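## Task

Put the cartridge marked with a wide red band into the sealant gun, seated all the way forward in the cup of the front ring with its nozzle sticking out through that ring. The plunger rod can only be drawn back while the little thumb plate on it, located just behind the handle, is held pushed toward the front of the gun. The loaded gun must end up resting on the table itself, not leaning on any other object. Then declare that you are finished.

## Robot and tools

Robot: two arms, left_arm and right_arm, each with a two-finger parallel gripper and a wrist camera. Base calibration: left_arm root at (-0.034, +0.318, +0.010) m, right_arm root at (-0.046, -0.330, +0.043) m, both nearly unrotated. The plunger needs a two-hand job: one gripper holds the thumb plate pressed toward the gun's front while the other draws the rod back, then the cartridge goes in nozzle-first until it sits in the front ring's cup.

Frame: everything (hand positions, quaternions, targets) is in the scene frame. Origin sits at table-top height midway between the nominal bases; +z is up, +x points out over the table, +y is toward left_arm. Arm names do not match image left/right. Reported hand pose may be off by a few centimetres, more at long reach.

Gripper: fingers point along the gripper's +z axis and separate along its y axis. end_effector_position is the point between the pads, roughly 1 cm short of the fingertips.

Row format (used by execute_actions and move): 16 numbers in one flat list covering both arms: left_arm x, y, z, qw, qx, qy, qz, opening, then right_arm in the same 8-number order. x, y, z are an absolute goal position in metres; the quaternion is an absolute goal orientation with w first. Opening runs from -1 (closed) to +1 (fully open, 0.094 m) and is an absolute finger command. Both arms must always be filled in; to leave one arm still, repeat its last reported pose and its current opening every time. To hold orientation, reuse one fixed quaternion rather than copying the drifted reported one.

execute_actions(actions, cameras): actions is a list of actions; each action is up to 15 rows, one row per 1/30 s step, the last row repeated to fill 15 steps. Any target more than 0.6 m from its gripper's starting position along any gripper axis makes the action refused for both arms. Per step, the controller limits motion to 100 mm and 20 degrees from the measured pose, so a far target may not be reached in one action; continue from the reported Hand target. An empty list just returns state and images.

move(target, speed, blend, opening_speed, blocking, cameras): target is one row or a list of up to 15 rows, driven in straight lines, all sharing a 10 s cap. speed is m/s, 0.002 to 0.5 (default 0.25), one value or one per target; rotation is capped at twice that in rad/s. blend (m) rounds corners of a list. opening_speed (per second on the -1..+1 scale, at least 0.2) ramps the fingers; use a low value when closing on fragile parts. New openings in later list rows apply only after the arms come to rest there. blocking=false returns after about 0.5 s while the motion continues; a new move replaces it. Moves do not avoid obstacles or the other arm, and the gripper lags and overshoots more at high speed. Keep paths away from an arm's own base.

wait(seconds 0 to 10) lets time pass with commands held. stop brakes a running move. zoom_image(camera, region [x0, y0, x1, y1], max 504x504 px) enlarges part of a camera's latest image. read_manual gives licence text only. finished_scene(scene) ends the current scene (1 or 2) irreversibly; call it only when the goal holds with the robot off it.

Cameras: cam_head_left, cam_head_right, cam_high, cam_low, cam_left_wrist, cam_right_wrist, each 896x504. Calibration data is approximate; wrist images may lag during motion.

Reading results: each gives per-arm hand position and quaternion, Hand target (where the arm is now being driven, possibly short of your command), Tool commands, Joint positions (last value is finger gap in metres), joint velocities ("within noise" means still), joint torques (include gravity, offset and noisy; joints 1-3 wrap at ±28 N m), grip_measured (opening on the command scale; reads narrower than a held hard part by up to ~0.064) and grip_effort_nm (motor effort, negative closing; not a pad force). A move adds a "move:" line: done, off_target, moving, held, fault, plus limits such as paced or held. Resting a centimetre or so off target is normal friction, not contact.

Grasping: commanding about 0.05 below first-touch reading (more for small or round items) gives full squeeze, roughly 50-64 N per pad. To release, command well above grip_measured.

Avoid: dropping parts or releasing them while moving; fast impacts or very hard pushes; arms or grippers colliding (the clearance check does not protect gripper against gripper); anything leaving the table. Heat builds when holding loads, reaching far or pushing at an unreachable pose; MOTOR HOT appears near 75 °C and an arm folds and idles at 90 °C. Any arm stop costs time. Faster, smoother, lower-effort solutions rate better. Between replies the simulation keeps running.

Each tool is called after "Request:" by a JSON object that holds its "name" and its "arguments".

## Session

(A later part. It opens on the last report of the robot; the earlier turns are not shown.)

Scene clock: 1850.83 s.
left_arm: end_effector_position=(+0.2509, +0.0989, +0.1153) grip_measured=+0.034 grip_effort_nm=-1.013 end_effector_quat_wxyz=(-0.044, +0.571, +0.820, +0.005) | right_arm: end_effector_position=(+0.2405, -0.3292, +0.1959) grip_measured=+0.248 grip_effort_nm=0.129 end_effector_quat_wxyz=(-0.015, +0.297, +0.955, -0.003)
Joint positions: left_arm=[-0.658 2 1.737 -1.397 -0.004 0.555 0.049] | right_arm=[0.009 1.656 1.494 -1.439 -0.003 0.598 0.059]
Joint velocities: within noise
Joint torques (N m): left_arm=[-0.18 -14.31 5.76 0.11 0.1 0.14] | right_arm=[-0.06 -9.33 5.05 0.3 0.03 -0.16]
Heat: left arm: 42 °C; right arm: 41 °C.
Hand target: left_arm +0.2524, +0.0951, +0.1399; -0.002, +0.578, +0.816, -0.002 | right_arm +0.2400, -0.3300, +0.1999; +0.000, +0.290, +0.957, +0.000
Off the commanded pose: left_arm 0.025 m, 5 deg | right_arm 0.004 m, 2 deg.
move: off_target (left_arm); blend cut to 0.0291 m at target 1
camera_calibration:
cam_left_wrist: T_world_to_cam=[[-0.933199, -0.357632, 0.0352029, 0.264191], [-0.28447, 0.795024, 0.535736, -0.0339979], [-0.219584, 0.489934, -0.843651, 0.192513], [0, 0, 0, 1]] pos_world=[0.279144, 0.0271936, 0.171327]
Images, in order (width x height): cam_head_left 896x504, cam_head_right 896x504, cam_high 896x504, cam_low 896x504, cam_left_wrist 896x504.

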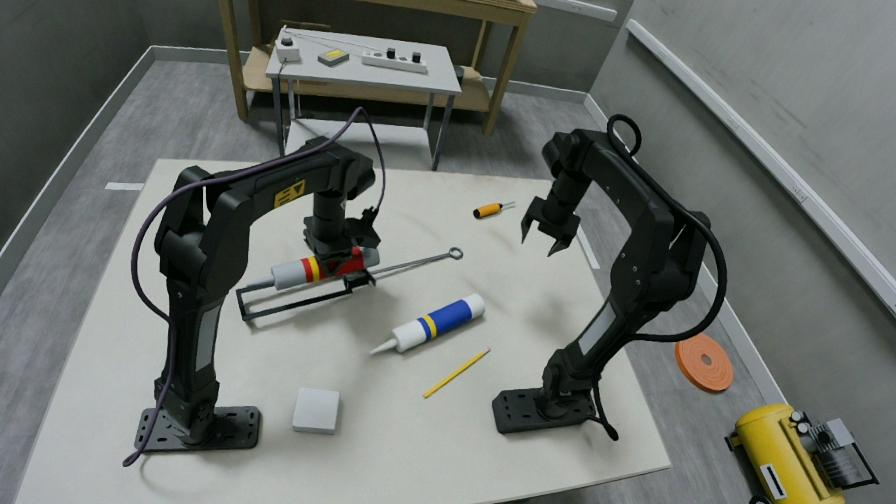

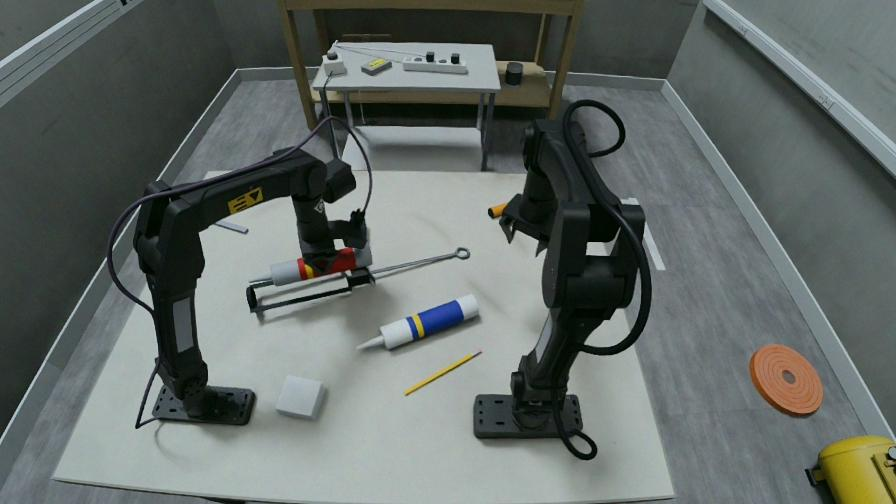

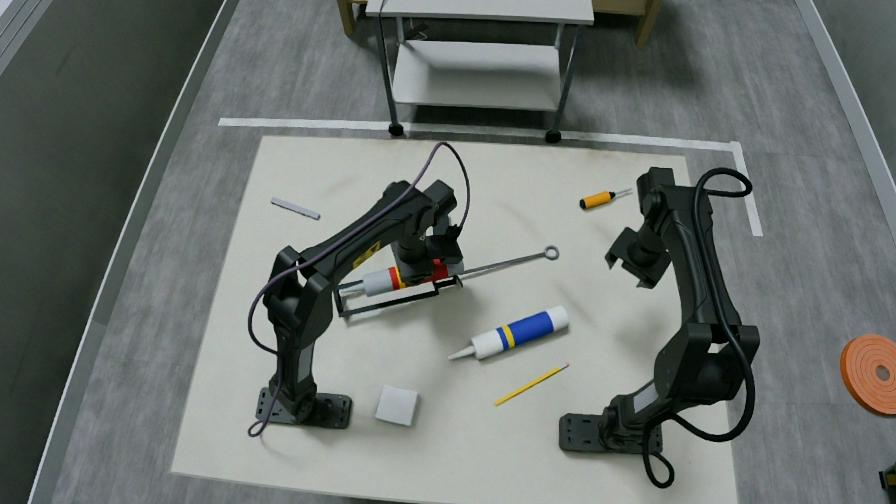

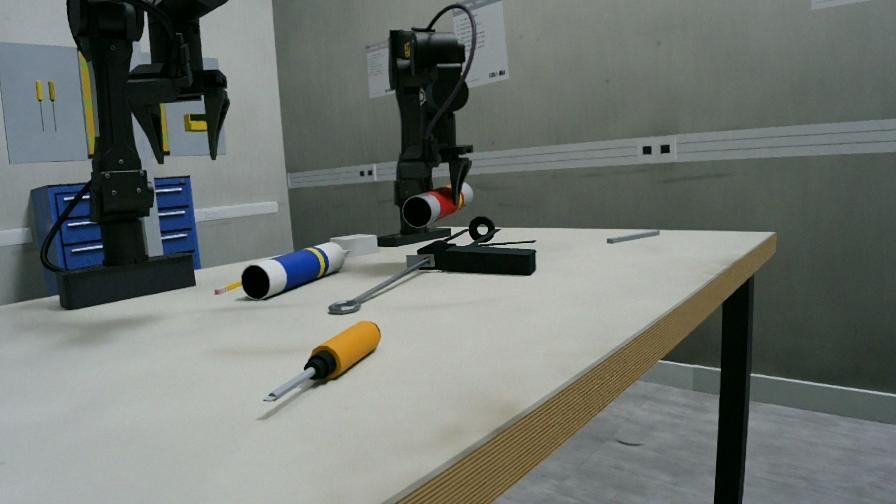

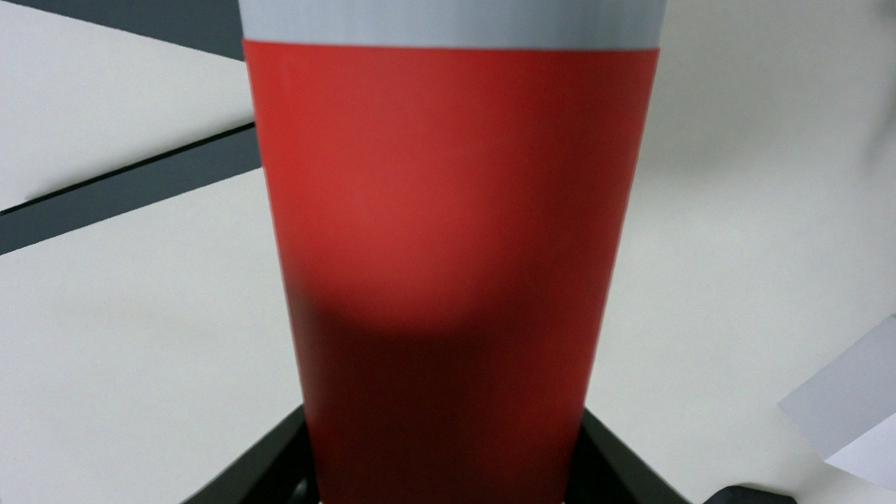

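Request:
{"name": "move", "arguments": {"target": [0.256,0.092,0.125,0.1066,0.5721,0.8096,-0.0753,-0.12,0.24,-0.33,0.2,0.0,0.29,0.957,0.0,0.25], "speed": 0.08, "cameras": ["cam_left_wrist","cam_low","cam_high","cam_head_left"]}}

Request:
{"name": "zoom_image", "arguments": {"camera": "cam_high", "region": [300, 180, 500, 340]}}

Request:
{"name": "zoom_image", "arguments": {"camera": "cam_head_left", "region": [200, 200, 400, 340]}}

Scene clock: 1867.53 s.
left_arm: end_effector_position=(+0.2467, +0.1059, +0.0982) grip_measured=+0.034 grip_effort_nm=-1.018 end_effector_quat_wxyz=(+0.045, +0.566, +0.821, -0.057) | right_arm: end_effector_position=(+0.2405, -0.3292, +0.1959) grip_measured=+0.248 grip_effort_nm=0.134 end_effector_quat_wxyz=(-0.015, +0.297, +0.955, -0.003)
Joint positions: left_arm=[-0.589 1.803 1.401 -1.079 0.115 0.61 0.049] | right_arm=[0.009 1.656 1.494 -1.439 -0.003 0.598 0.059]
Joint velocities: within noise
Joint torques (N m): left_arm=[0.46 -12.57 6.27 0.7 0.44 0.14] | right_arm=[-0.06 -9.33 5.05 0.3 0.02 -0.16]
Heat: left arm: 46 °C; right arm: 41 °C.
Hand target: left_arm +0.2556, +0.0940, +0.1253; +0.105, +0.571, +0.811, -0.075 | right_arm +0.2400, -0.3300, +0.1999; +0.000, +0.290, +0.957, +0.000
Off the commanded pose: left_arm 0.032 m, 8 deg | right_arm 0.004 m, 2 deg.
move: off_target (left_arm)
camera_calibration:
cam_left_wrist: T_world_to_cam=[[-0.931073, -0.362925, 0.0372524, 0.263259], [-0.329442, 0.880233, 0.341553, -0.0104886], [-0.156749, 0.305738, -0.939124, 0.187109], [0, 0, 0, 1]] pos_world=[0.270987, 0.0475694, 0.169494]
Images, in order (width x height): cam_head_left 896x504, cam_high 896x504, cam_low 896x504, cam_left_wrist 896x504.

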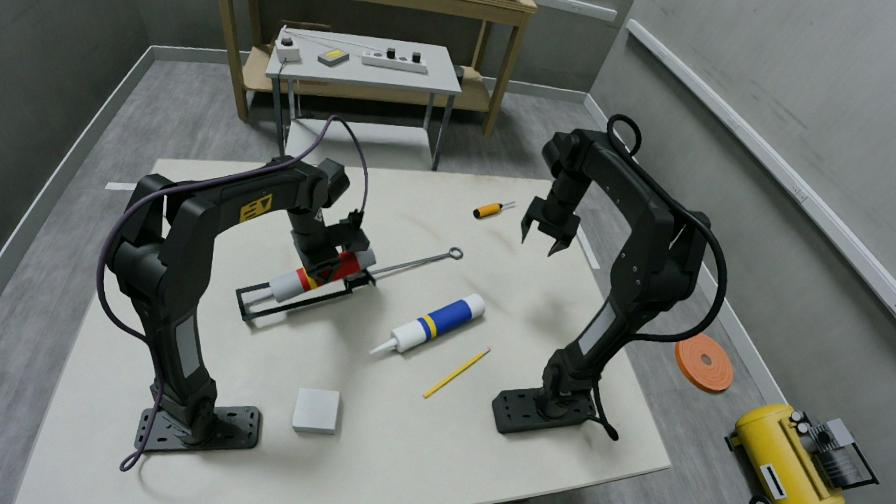

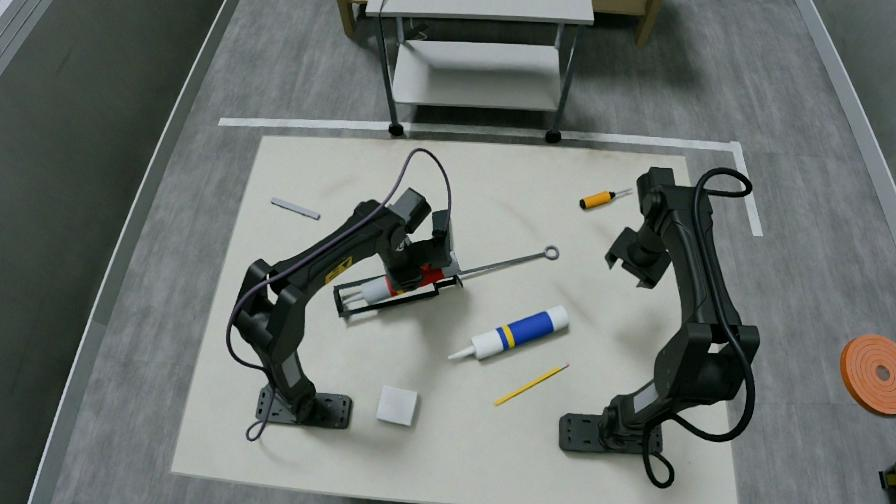

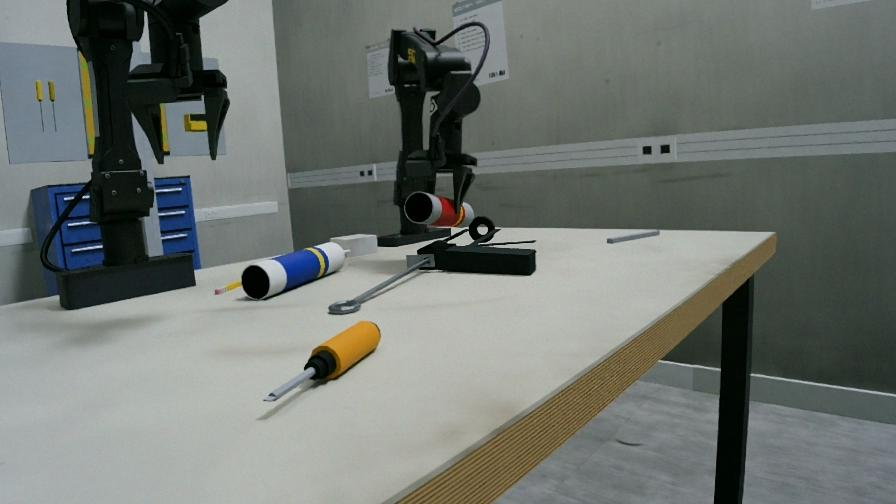

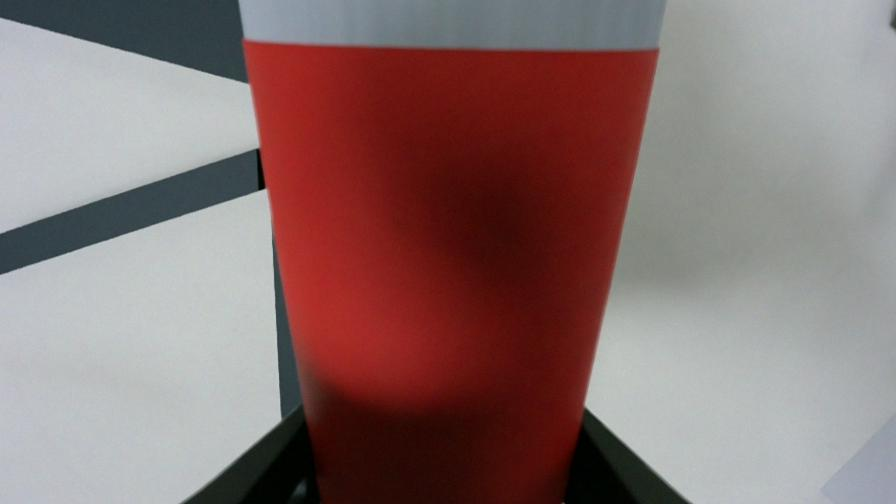

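Scaled by 2.520 from the camera's 896x504 image, which has a finer 1280x720 frame.

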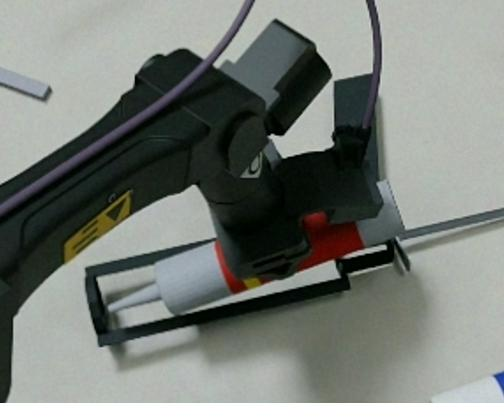

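Scaled by 2.520 from the camera's 896x504 image, which has a finer 1280x720 frame.

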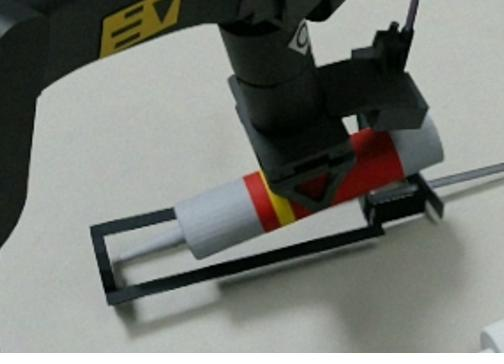

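Request:
{"name": "move", "arguments": {"target": [0.262,0.098,0.108,0.115,0.5708,0.8088,-0.0812,-0.12,0.24,-0.33,0.2,0.0,0.29,0.957,0.0,0.25], "speed": 0.06, "cameras": ["cam_low","cam_high","cam_head_left"]}}

Request:
{"name": "zoom_image", "arguments": {"camera": "cam_high", "region": [300, 180, 500, 340]}}

Request:
{"name": "zoom_image", "arguments": {"camera": "cam_head_left", "region": [200, 200, 400, 340]}}

Request:
{"name": "zoom_image", "arguments": {"camera": "cam_low", "region": [360, 160, 560, 300]}}

Scene clock: 1895.37 s.
left_arm: end_effector_position=(+0.2511, +0.1120, +0.0828) grip_measured=+0.034 grip_effort_nm=-1.018 end_effector_quat_wxyz=(+0.054, +0.566, +0.820, -0.063) | right_arm: end_effector_position=(+0.2405, -0.3292, +0.1959) grip_measured=+0.248 grip_effort_nm=0.134 end_effector_quat_wxyz=(-0.015, +0.297, +0.955, -0.003)
Joint positions: left_arm=[-0.56 1.8 1.332 -0.998 0.131 0.639 0.049] | right_arm=[0.009 1.656 1.494 -1.439 -0.003 0.598 0.059]
Joint velocities: within noise
Joint torques (N m): left_arm=[0.32 -12.11 6.22 0.77 0.46 0.17] | right_arm=[-0.05 -9.32 5.05 0.3 0.02 -0.17]
Heat: left arm: 43 °C; right arm: 41 °C.
Hand target: left_arm +0.2611, +0.0989, +0.1082; +0.114, +0.572, +0.809, -0.081 | right_arm +0.2400, -0.3300, +0.1999; +0.000, +0.290, +0.957, +0.000
Off the commanded pose: left_arm 0.031 m, 7 deg | right_arm 0.004 m, 2 deg.
move: off_target (left_arm)
Images, in order (width x height): cam_head_left 896x504, cam_high 896x504, cam_low 896x504.

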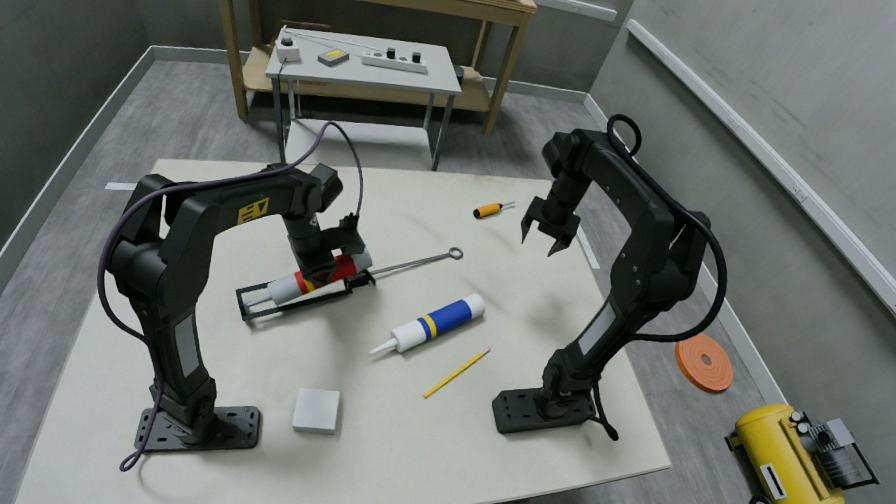

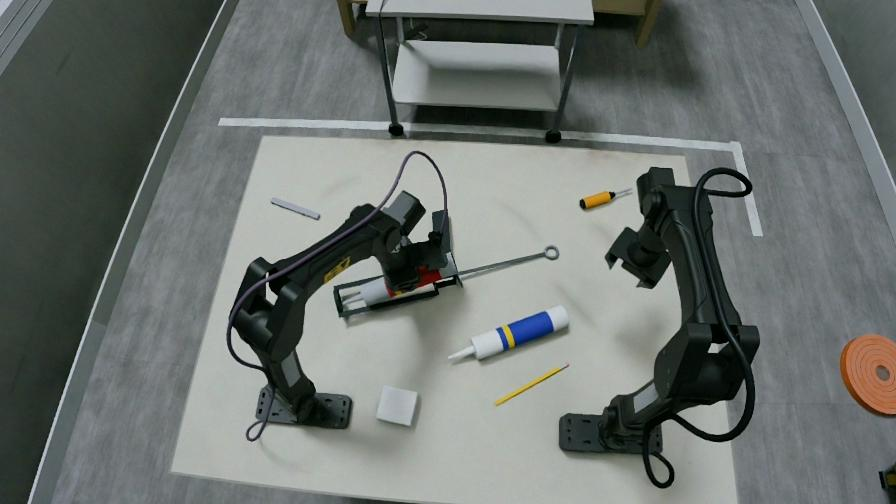

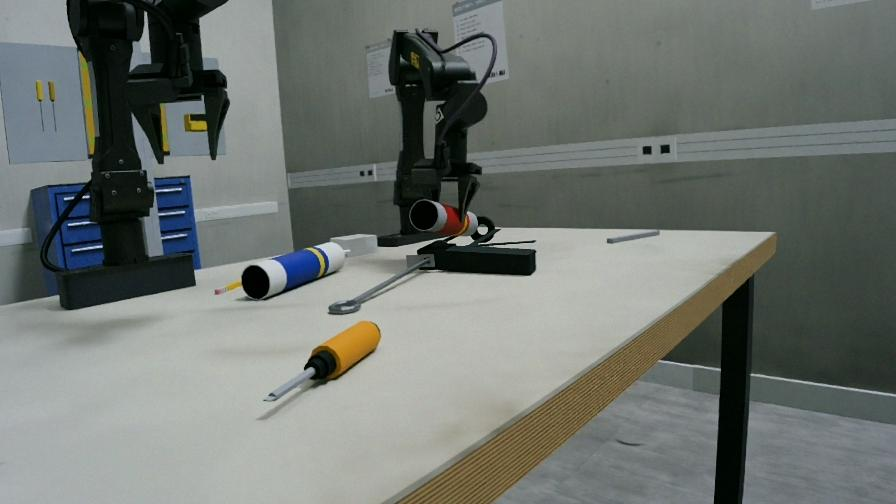

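Scaled by 2.520 from the camera's 896x504 image, which has a finer 1280x720 frame.

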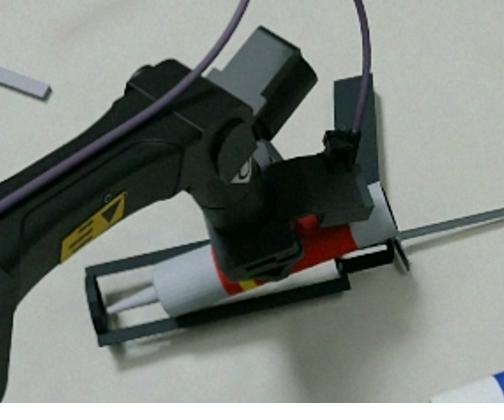

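Scaled by 2.520 from the camera's 896x504 image, which has a finer 1280x720 frame.

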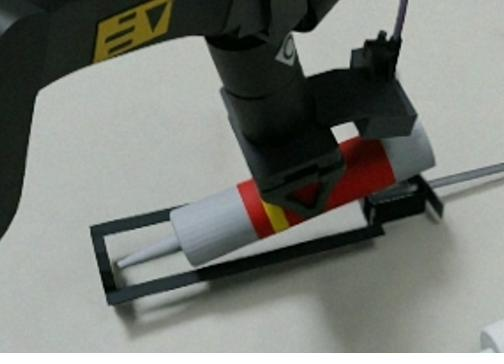

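Scaled by 2.520 from the camera's 896x504 image, which has a finer 1280x720 frame.

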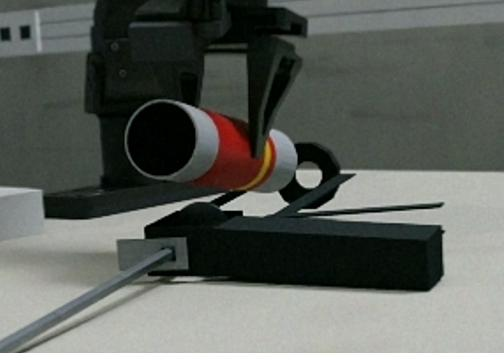

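Request:
{"name": "zoom_image", "arguments": {"camera": "cam_high", "region": [325, 275, 385, 325]}}

Request:
{"name": "zoom_image", "arguments": {"camera": "cam_head_left", "region": [230, 270, 300, 330]}}

Request:
{"name": "zoom_image", "arguments": {"camera": "cam_low", "region": [400, 190, 520, 260]}}

Scaled by 8.400 from the camera's 896x504 image, which has a finer 1280x720 frame.

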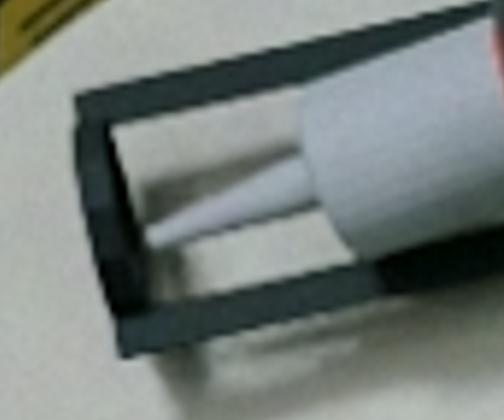

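Scaled by 7.200 from the camera's 896x504 image, which has a finer 1280x720 frame.

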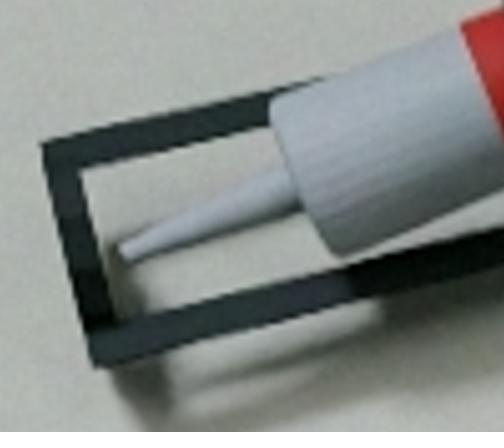

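Scaled by 4.200 from the camera's 896x504 image, which has a finer 1280x720 frame.

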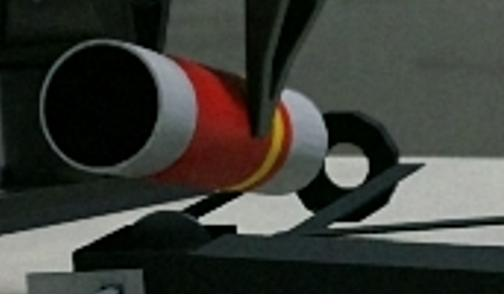

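Request:
{"name": "move", "arguments": {"target": [0.270,0.100,0.107,0.1265,0.5806,0.7990,-0.0919,-0.12,0.24,-0.33,0.2,0.0,0.29,0.957,0.0,0.25], "speed": 0.05, "cameras": ["cam_low","cam_high","cam_head_left"]}}

Request:
{"name": "zoom_image", "arguments": {"camera": "cam_high", "region": [325, 275, 385, 325]}}

Request:
{"name": "zoom_image", "arguments": {"camera": "cam_head_left", "region": [230, 270, 300, 330]}}

Request:
{"name": "zoom_image", "arguments": {"camera": "cam_low", "region": [400, 190, 520, 260]}}

Scene clock: 1972.93 s.
left_arm: end_effector_position=(+0.2595, +0.1143, +0.0841) grip_measured=+0.034 grip_effort_nm=-1.018 end_effector_quat_wxyz=(+0.069, +0.575, +0.812, -0.074) | right_arm: end_effector_position=(+0.2405, -0.3292, +0.1959) grip_measured=+0.248 grip_effort_nm=0.134 end_effector_quat_wxyz=(-0.015, +0.297, +0.955, -0.003)
Joint positions: left_arm=[-0.528 1.8 1.332 -0.977 0.16 0.693 0.049] | right_arm=[0.009 1.656 1.494 -1.439 -0.003 0.598 0.059]
Joint velocities: within noise
Joint torques (N m): left_arm=[0.4 -11.38 6.17 0.87 0.53 0.19] | right_arm=[-0.06 -9.32 5.05 0.3 0.02 -0.16]
Heat: left arm: 43 °C; right arm: 40 °C.
Hand target: left_arm +0.2697, +0.1007, +0.1074; +0.126, +0.581, +0.799, -0.091 | right_arm +0.2400, -0.3300, +0.1999; +0.000, +0.290, +0.957, +0.000
Off the commanded pose: left_arm 0.029 m, 7 deg | right_arm 0.004 m, 2 deg.
move: off_target (left_arm)
Images, in order (width x height): cam_head_left 896x504, cam_high 896x504, cam_low 896x504.

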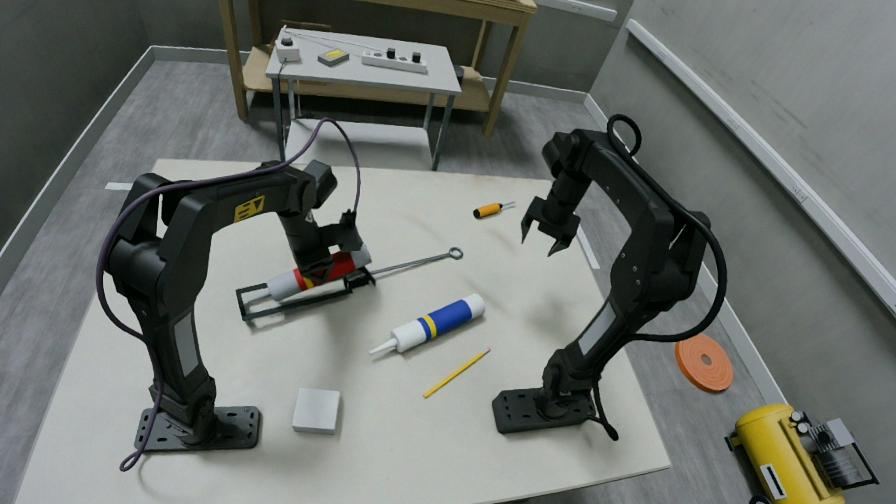

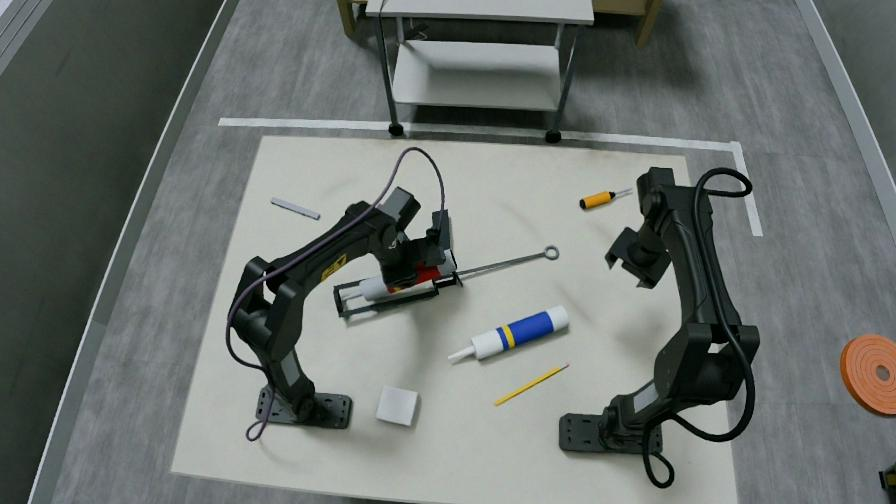

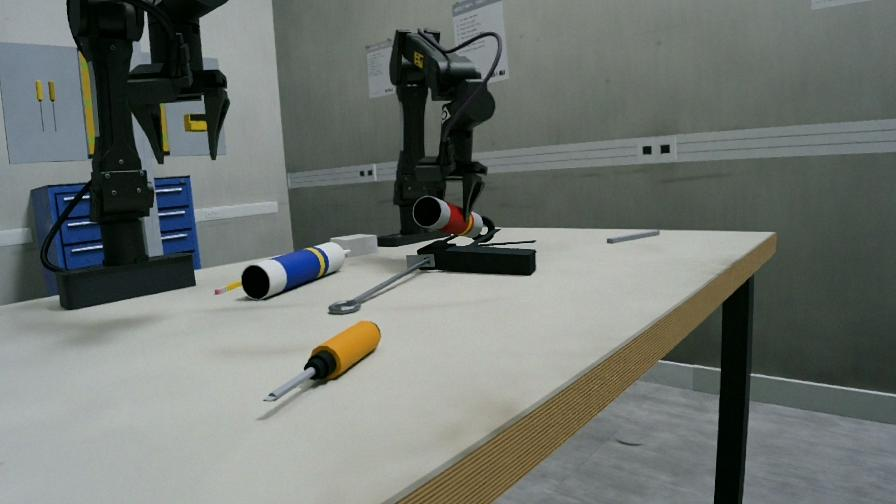

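Scaled by 8.400 from the camera's 896x504 image, which has a finer 1280x720 frame.

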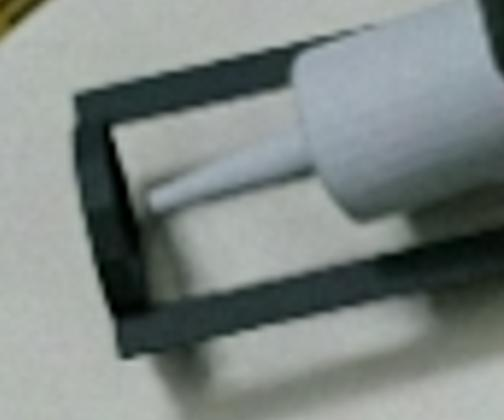

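Scaled by 7.200 from the camera's 896x504 image, which has a finer 1280x720 frame.

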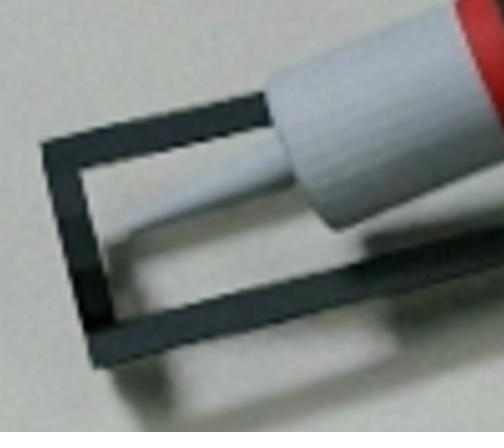

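Scaled by 4.200 from the camera's 896x504 image, which has a finer 1280x720 frame.

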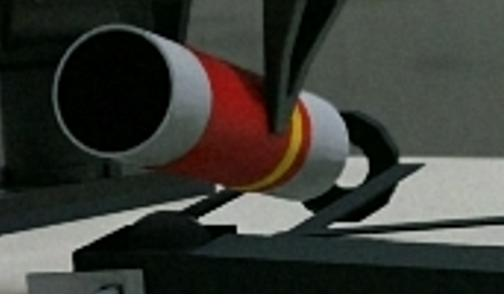

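Request:
{"name": "move", "arguments": {"target": [0.263,0.119,0.101,0.1265,0.5806,0.7990,-0.0919,-0.12,0.24,-0.33,0.2,0.0,0.29,0.957,0.0,0.25], "speed": 0.04, "cameras": ["cam_low","cam_high","cam_head_left"]}}

Request:
{"name": "zoom_image", "arguments": {"camera": "cam_high", "region": [325, 275, 385, 325]}}

Request:
{"name": "zoom_image", "arguments": {"camera": "cam_head_left", "region": [230, 270, 300, 330]}}

Request:
{"name": "zoom_image", "arguments": {"camera": "cam_low", "region": [400, 190, 520, 260]}}

Scene clock: 2014.23 s.
left_arm: end_effector_position=(+0.2513, +0.1332, +0.0755) grip_measured=+0.034 grip_effort_nm=-1.023 end_effector_quat_wxyz=(+0.063, +0.576, +0.812, -0.076) | right_arm: end_effector_position=(+0.2405, -0.3292, +0.1959) grip_measured=+0.248 grip_effort_nm=0.134 end_effector_quat_wxyz=(-0.015, +0.297, +0.955, -0.003)
Joint positions: left_arm=[-0.488 1.761 1.249 -0.952 0.168 0.734 0.049] | right_arm=[0.009 1.656 1.494 -1.439 -0.003 0.598 0.059]
Joint velocities: within noise
Joint torques (N m): left_arm=[0.23 -11.82 6.06 0.77 0.54 0.18] | right_arm=[-0.06 -9.33 5.04 0.3 0.02 -0.17]
Heat: left arm: 42 °C; right arm: 40 °C.
Hand target: left_arm +0.2618, +0.1197, +0.1011; +0.124, +0.582, +0.798, -0.091 | right_arm +0.2400, -0.3300, +0.1999; +0.000, +0.290, +0.957, +0.000
Off the commanded pose: left_arm 0.031 m, 8 deg | right_arm 0.004 m, 2 deg.
move: off_target (left_arm)
Images, in order (width x height): cam_head_left 896x504, cam_high 896x504, cam_low 896x504.

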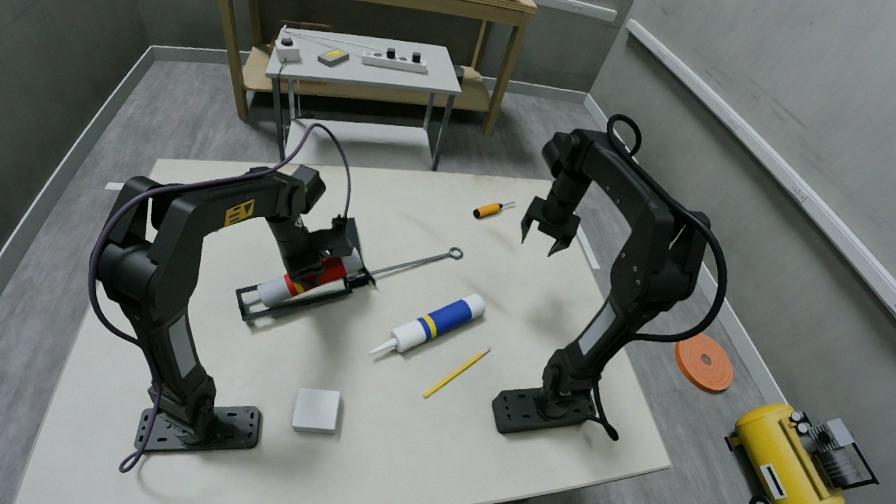

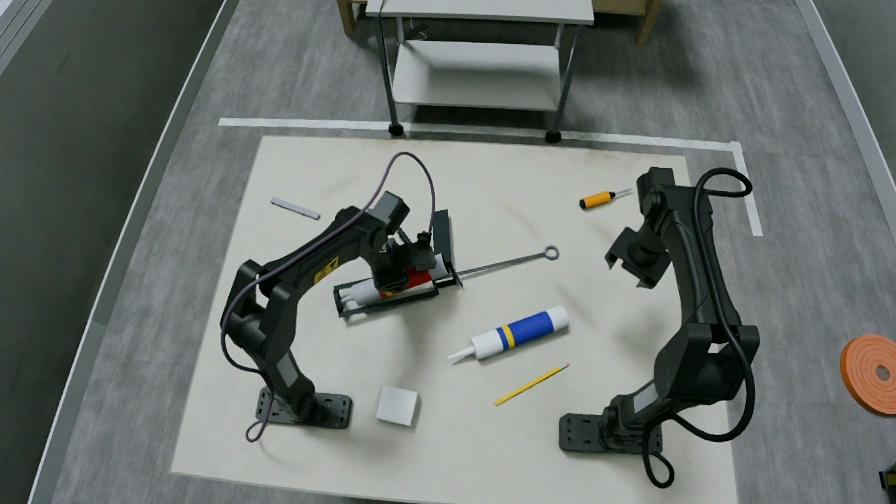

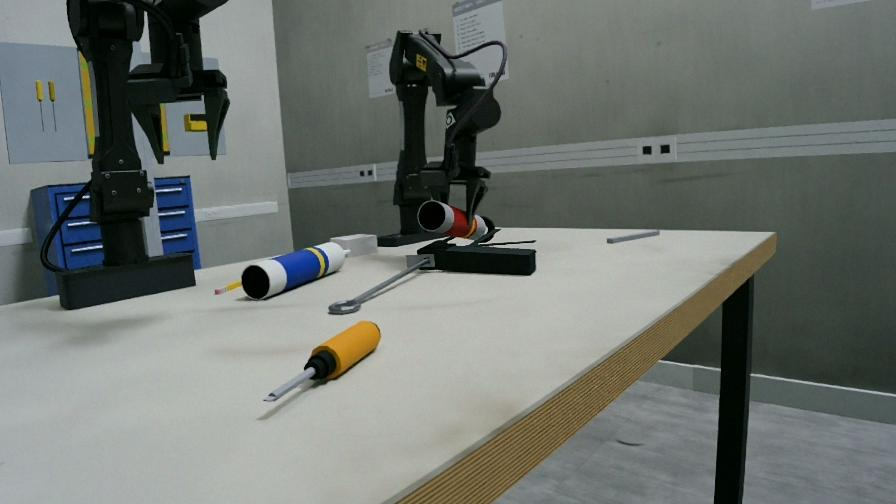

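Scaled by 8.400 from the camera's 896x504 image, which has a finer 1280x720 frame.

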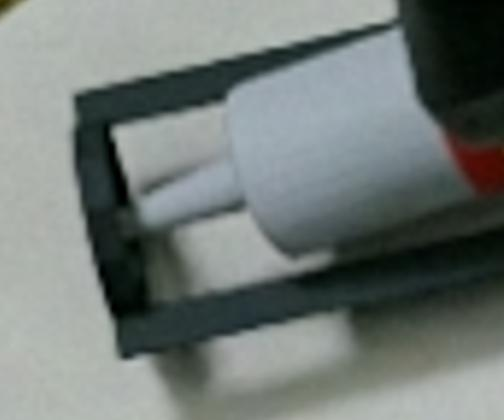

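Scaled by 7.200 from the camera's 896x504 image, which has a finer 1280x720 frame.

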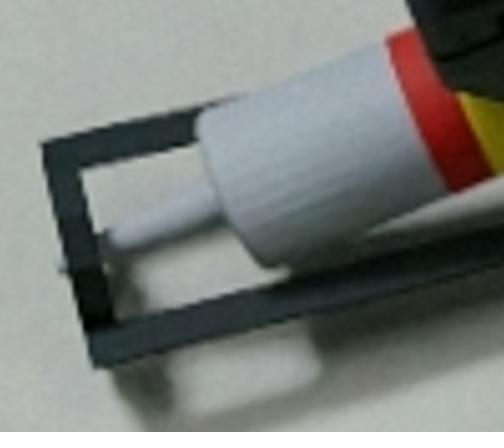

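Scaled by 4.200 from the camera's 896x504 image, which has a finer 1280x720 frame.

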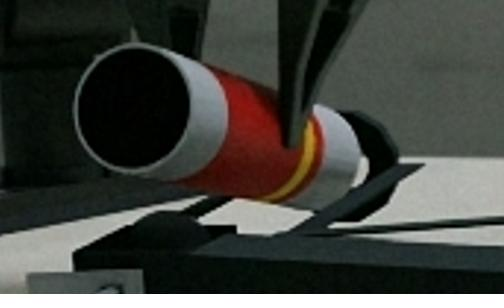

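Request:
{"name": "move", "arguments": {"target": [0.259,0.134,0.100,0.1265,0.5806,0.7990,-0.0919,-0.12,0.24,-0.33,0.2,0.0,0.29,0.957,0.0,0.25], "speed": 0.04, "cameras": ["cam_low","cam_high","cam_head_left"]}}

Request:
{"name": "zoom_image", "arguments": {"camera": "cam_high", "region": [315, 265, 385, 325]}}

Request:
{"name": "zoom_image", "arguments": {"camera": "cam_head_left", "region": [220, 260, 300, 330]}}

Request:
{"name": "zoom_image", "arguments": {"camera": "cam_low", "region": [400, 190, 520, 260]}}

Scene clock: 2037.67 s.
left_arm: end_effector_position=(+0.2479, +0.1478, +0.0759) grip_measured=+0.034 grip_effort_nm=-1.018 end_effector_quat_wxyz=(+0.065, +0.575, +0.812, -0.078) | right_arm: end_effector_position=(+0.2405, -0.3292, +0.1959) grip_measured=+0.248 grip_effort_nm=0.134 end_effector_quat_wxyz=(-0.015, +0.297, +0.955, -0.003)
Joint positions: left_arm=[-0.45 1.724 1.206 -0.949 0.175 0.771 0.049] | right_arm=[0.009 1.656 1.494 -1.439 -0.003 0.598 0.059]
Joint velocities: within noise
Joint torques (N m): left_arm=[0.34 -11.52 6.31 0.74 0.55 0.18] | right_arm=[-0.06 -9.32 5.05 0.3 0.02 -0.17]
Heat: left arm: 41 °C; right arm: 40 °C.
Hand target: left_arm +0.2584, +0.1347, +0.1006; +0.126, +0.581, +0.799, -0.092 | right_arm +0.2400, -0.3300, +0.1999; +0.000, +0.290, +0.957, +0.000
Off the commanded pose: left_arm 0.030 m, 7 deg | right_arm 0.004 m, 2 deg.
move: off_target (left_arm)
Images, in order (width x height): cam_head_left 896x504, cam_high 896x504, cam_low 896x504.

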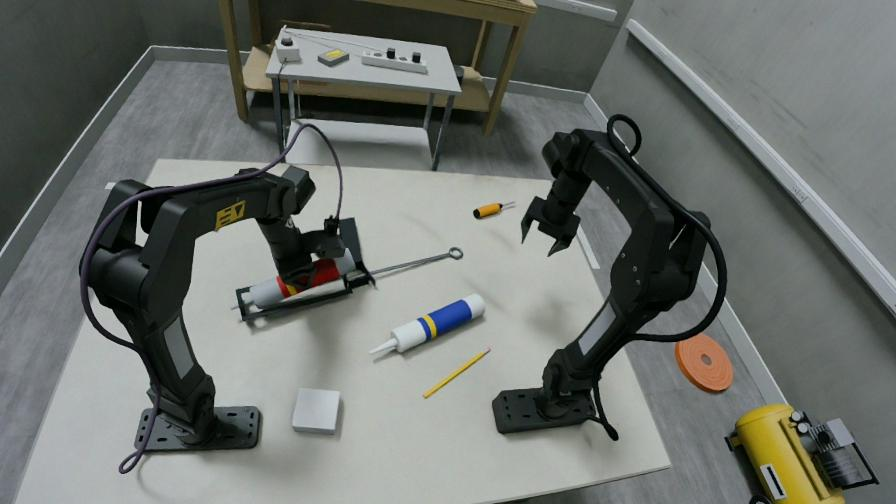

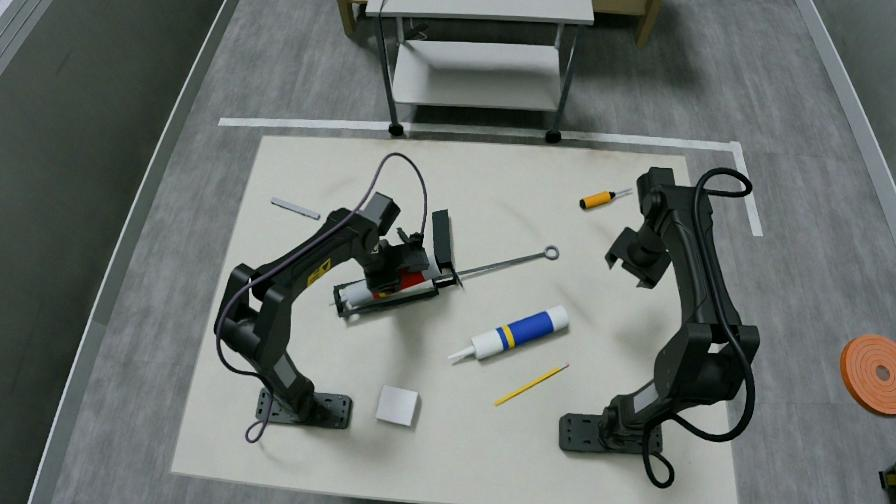

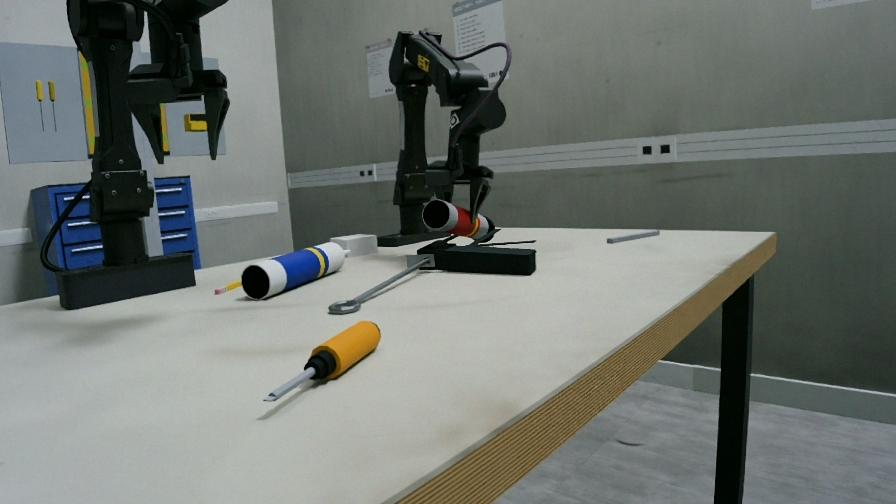

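Scaled by 7.200 from the camera's 896x504 image, which has a finer 1280x720 frame.

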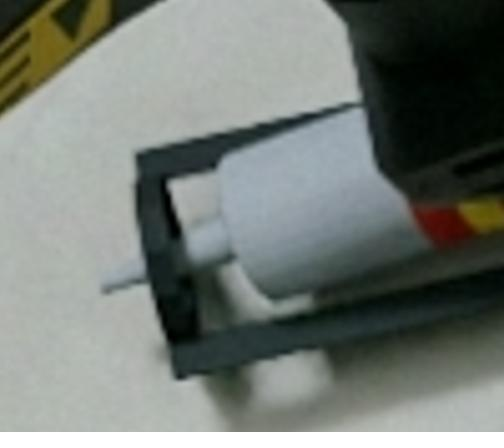

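Scaled by 6.300 from the camera's 896x504 image, which has a finer 1280x720 frame.

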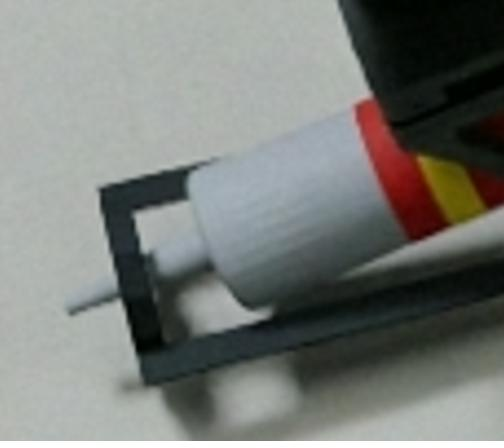

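Scaled by 4.200 from the camera's 896x504 image, which has a finer 1280x720 frame.

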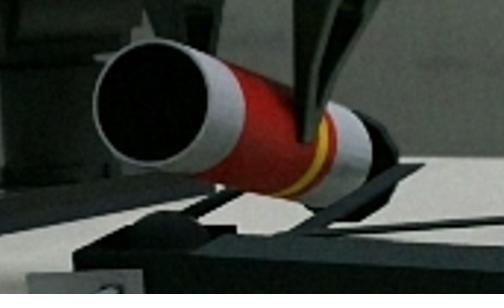

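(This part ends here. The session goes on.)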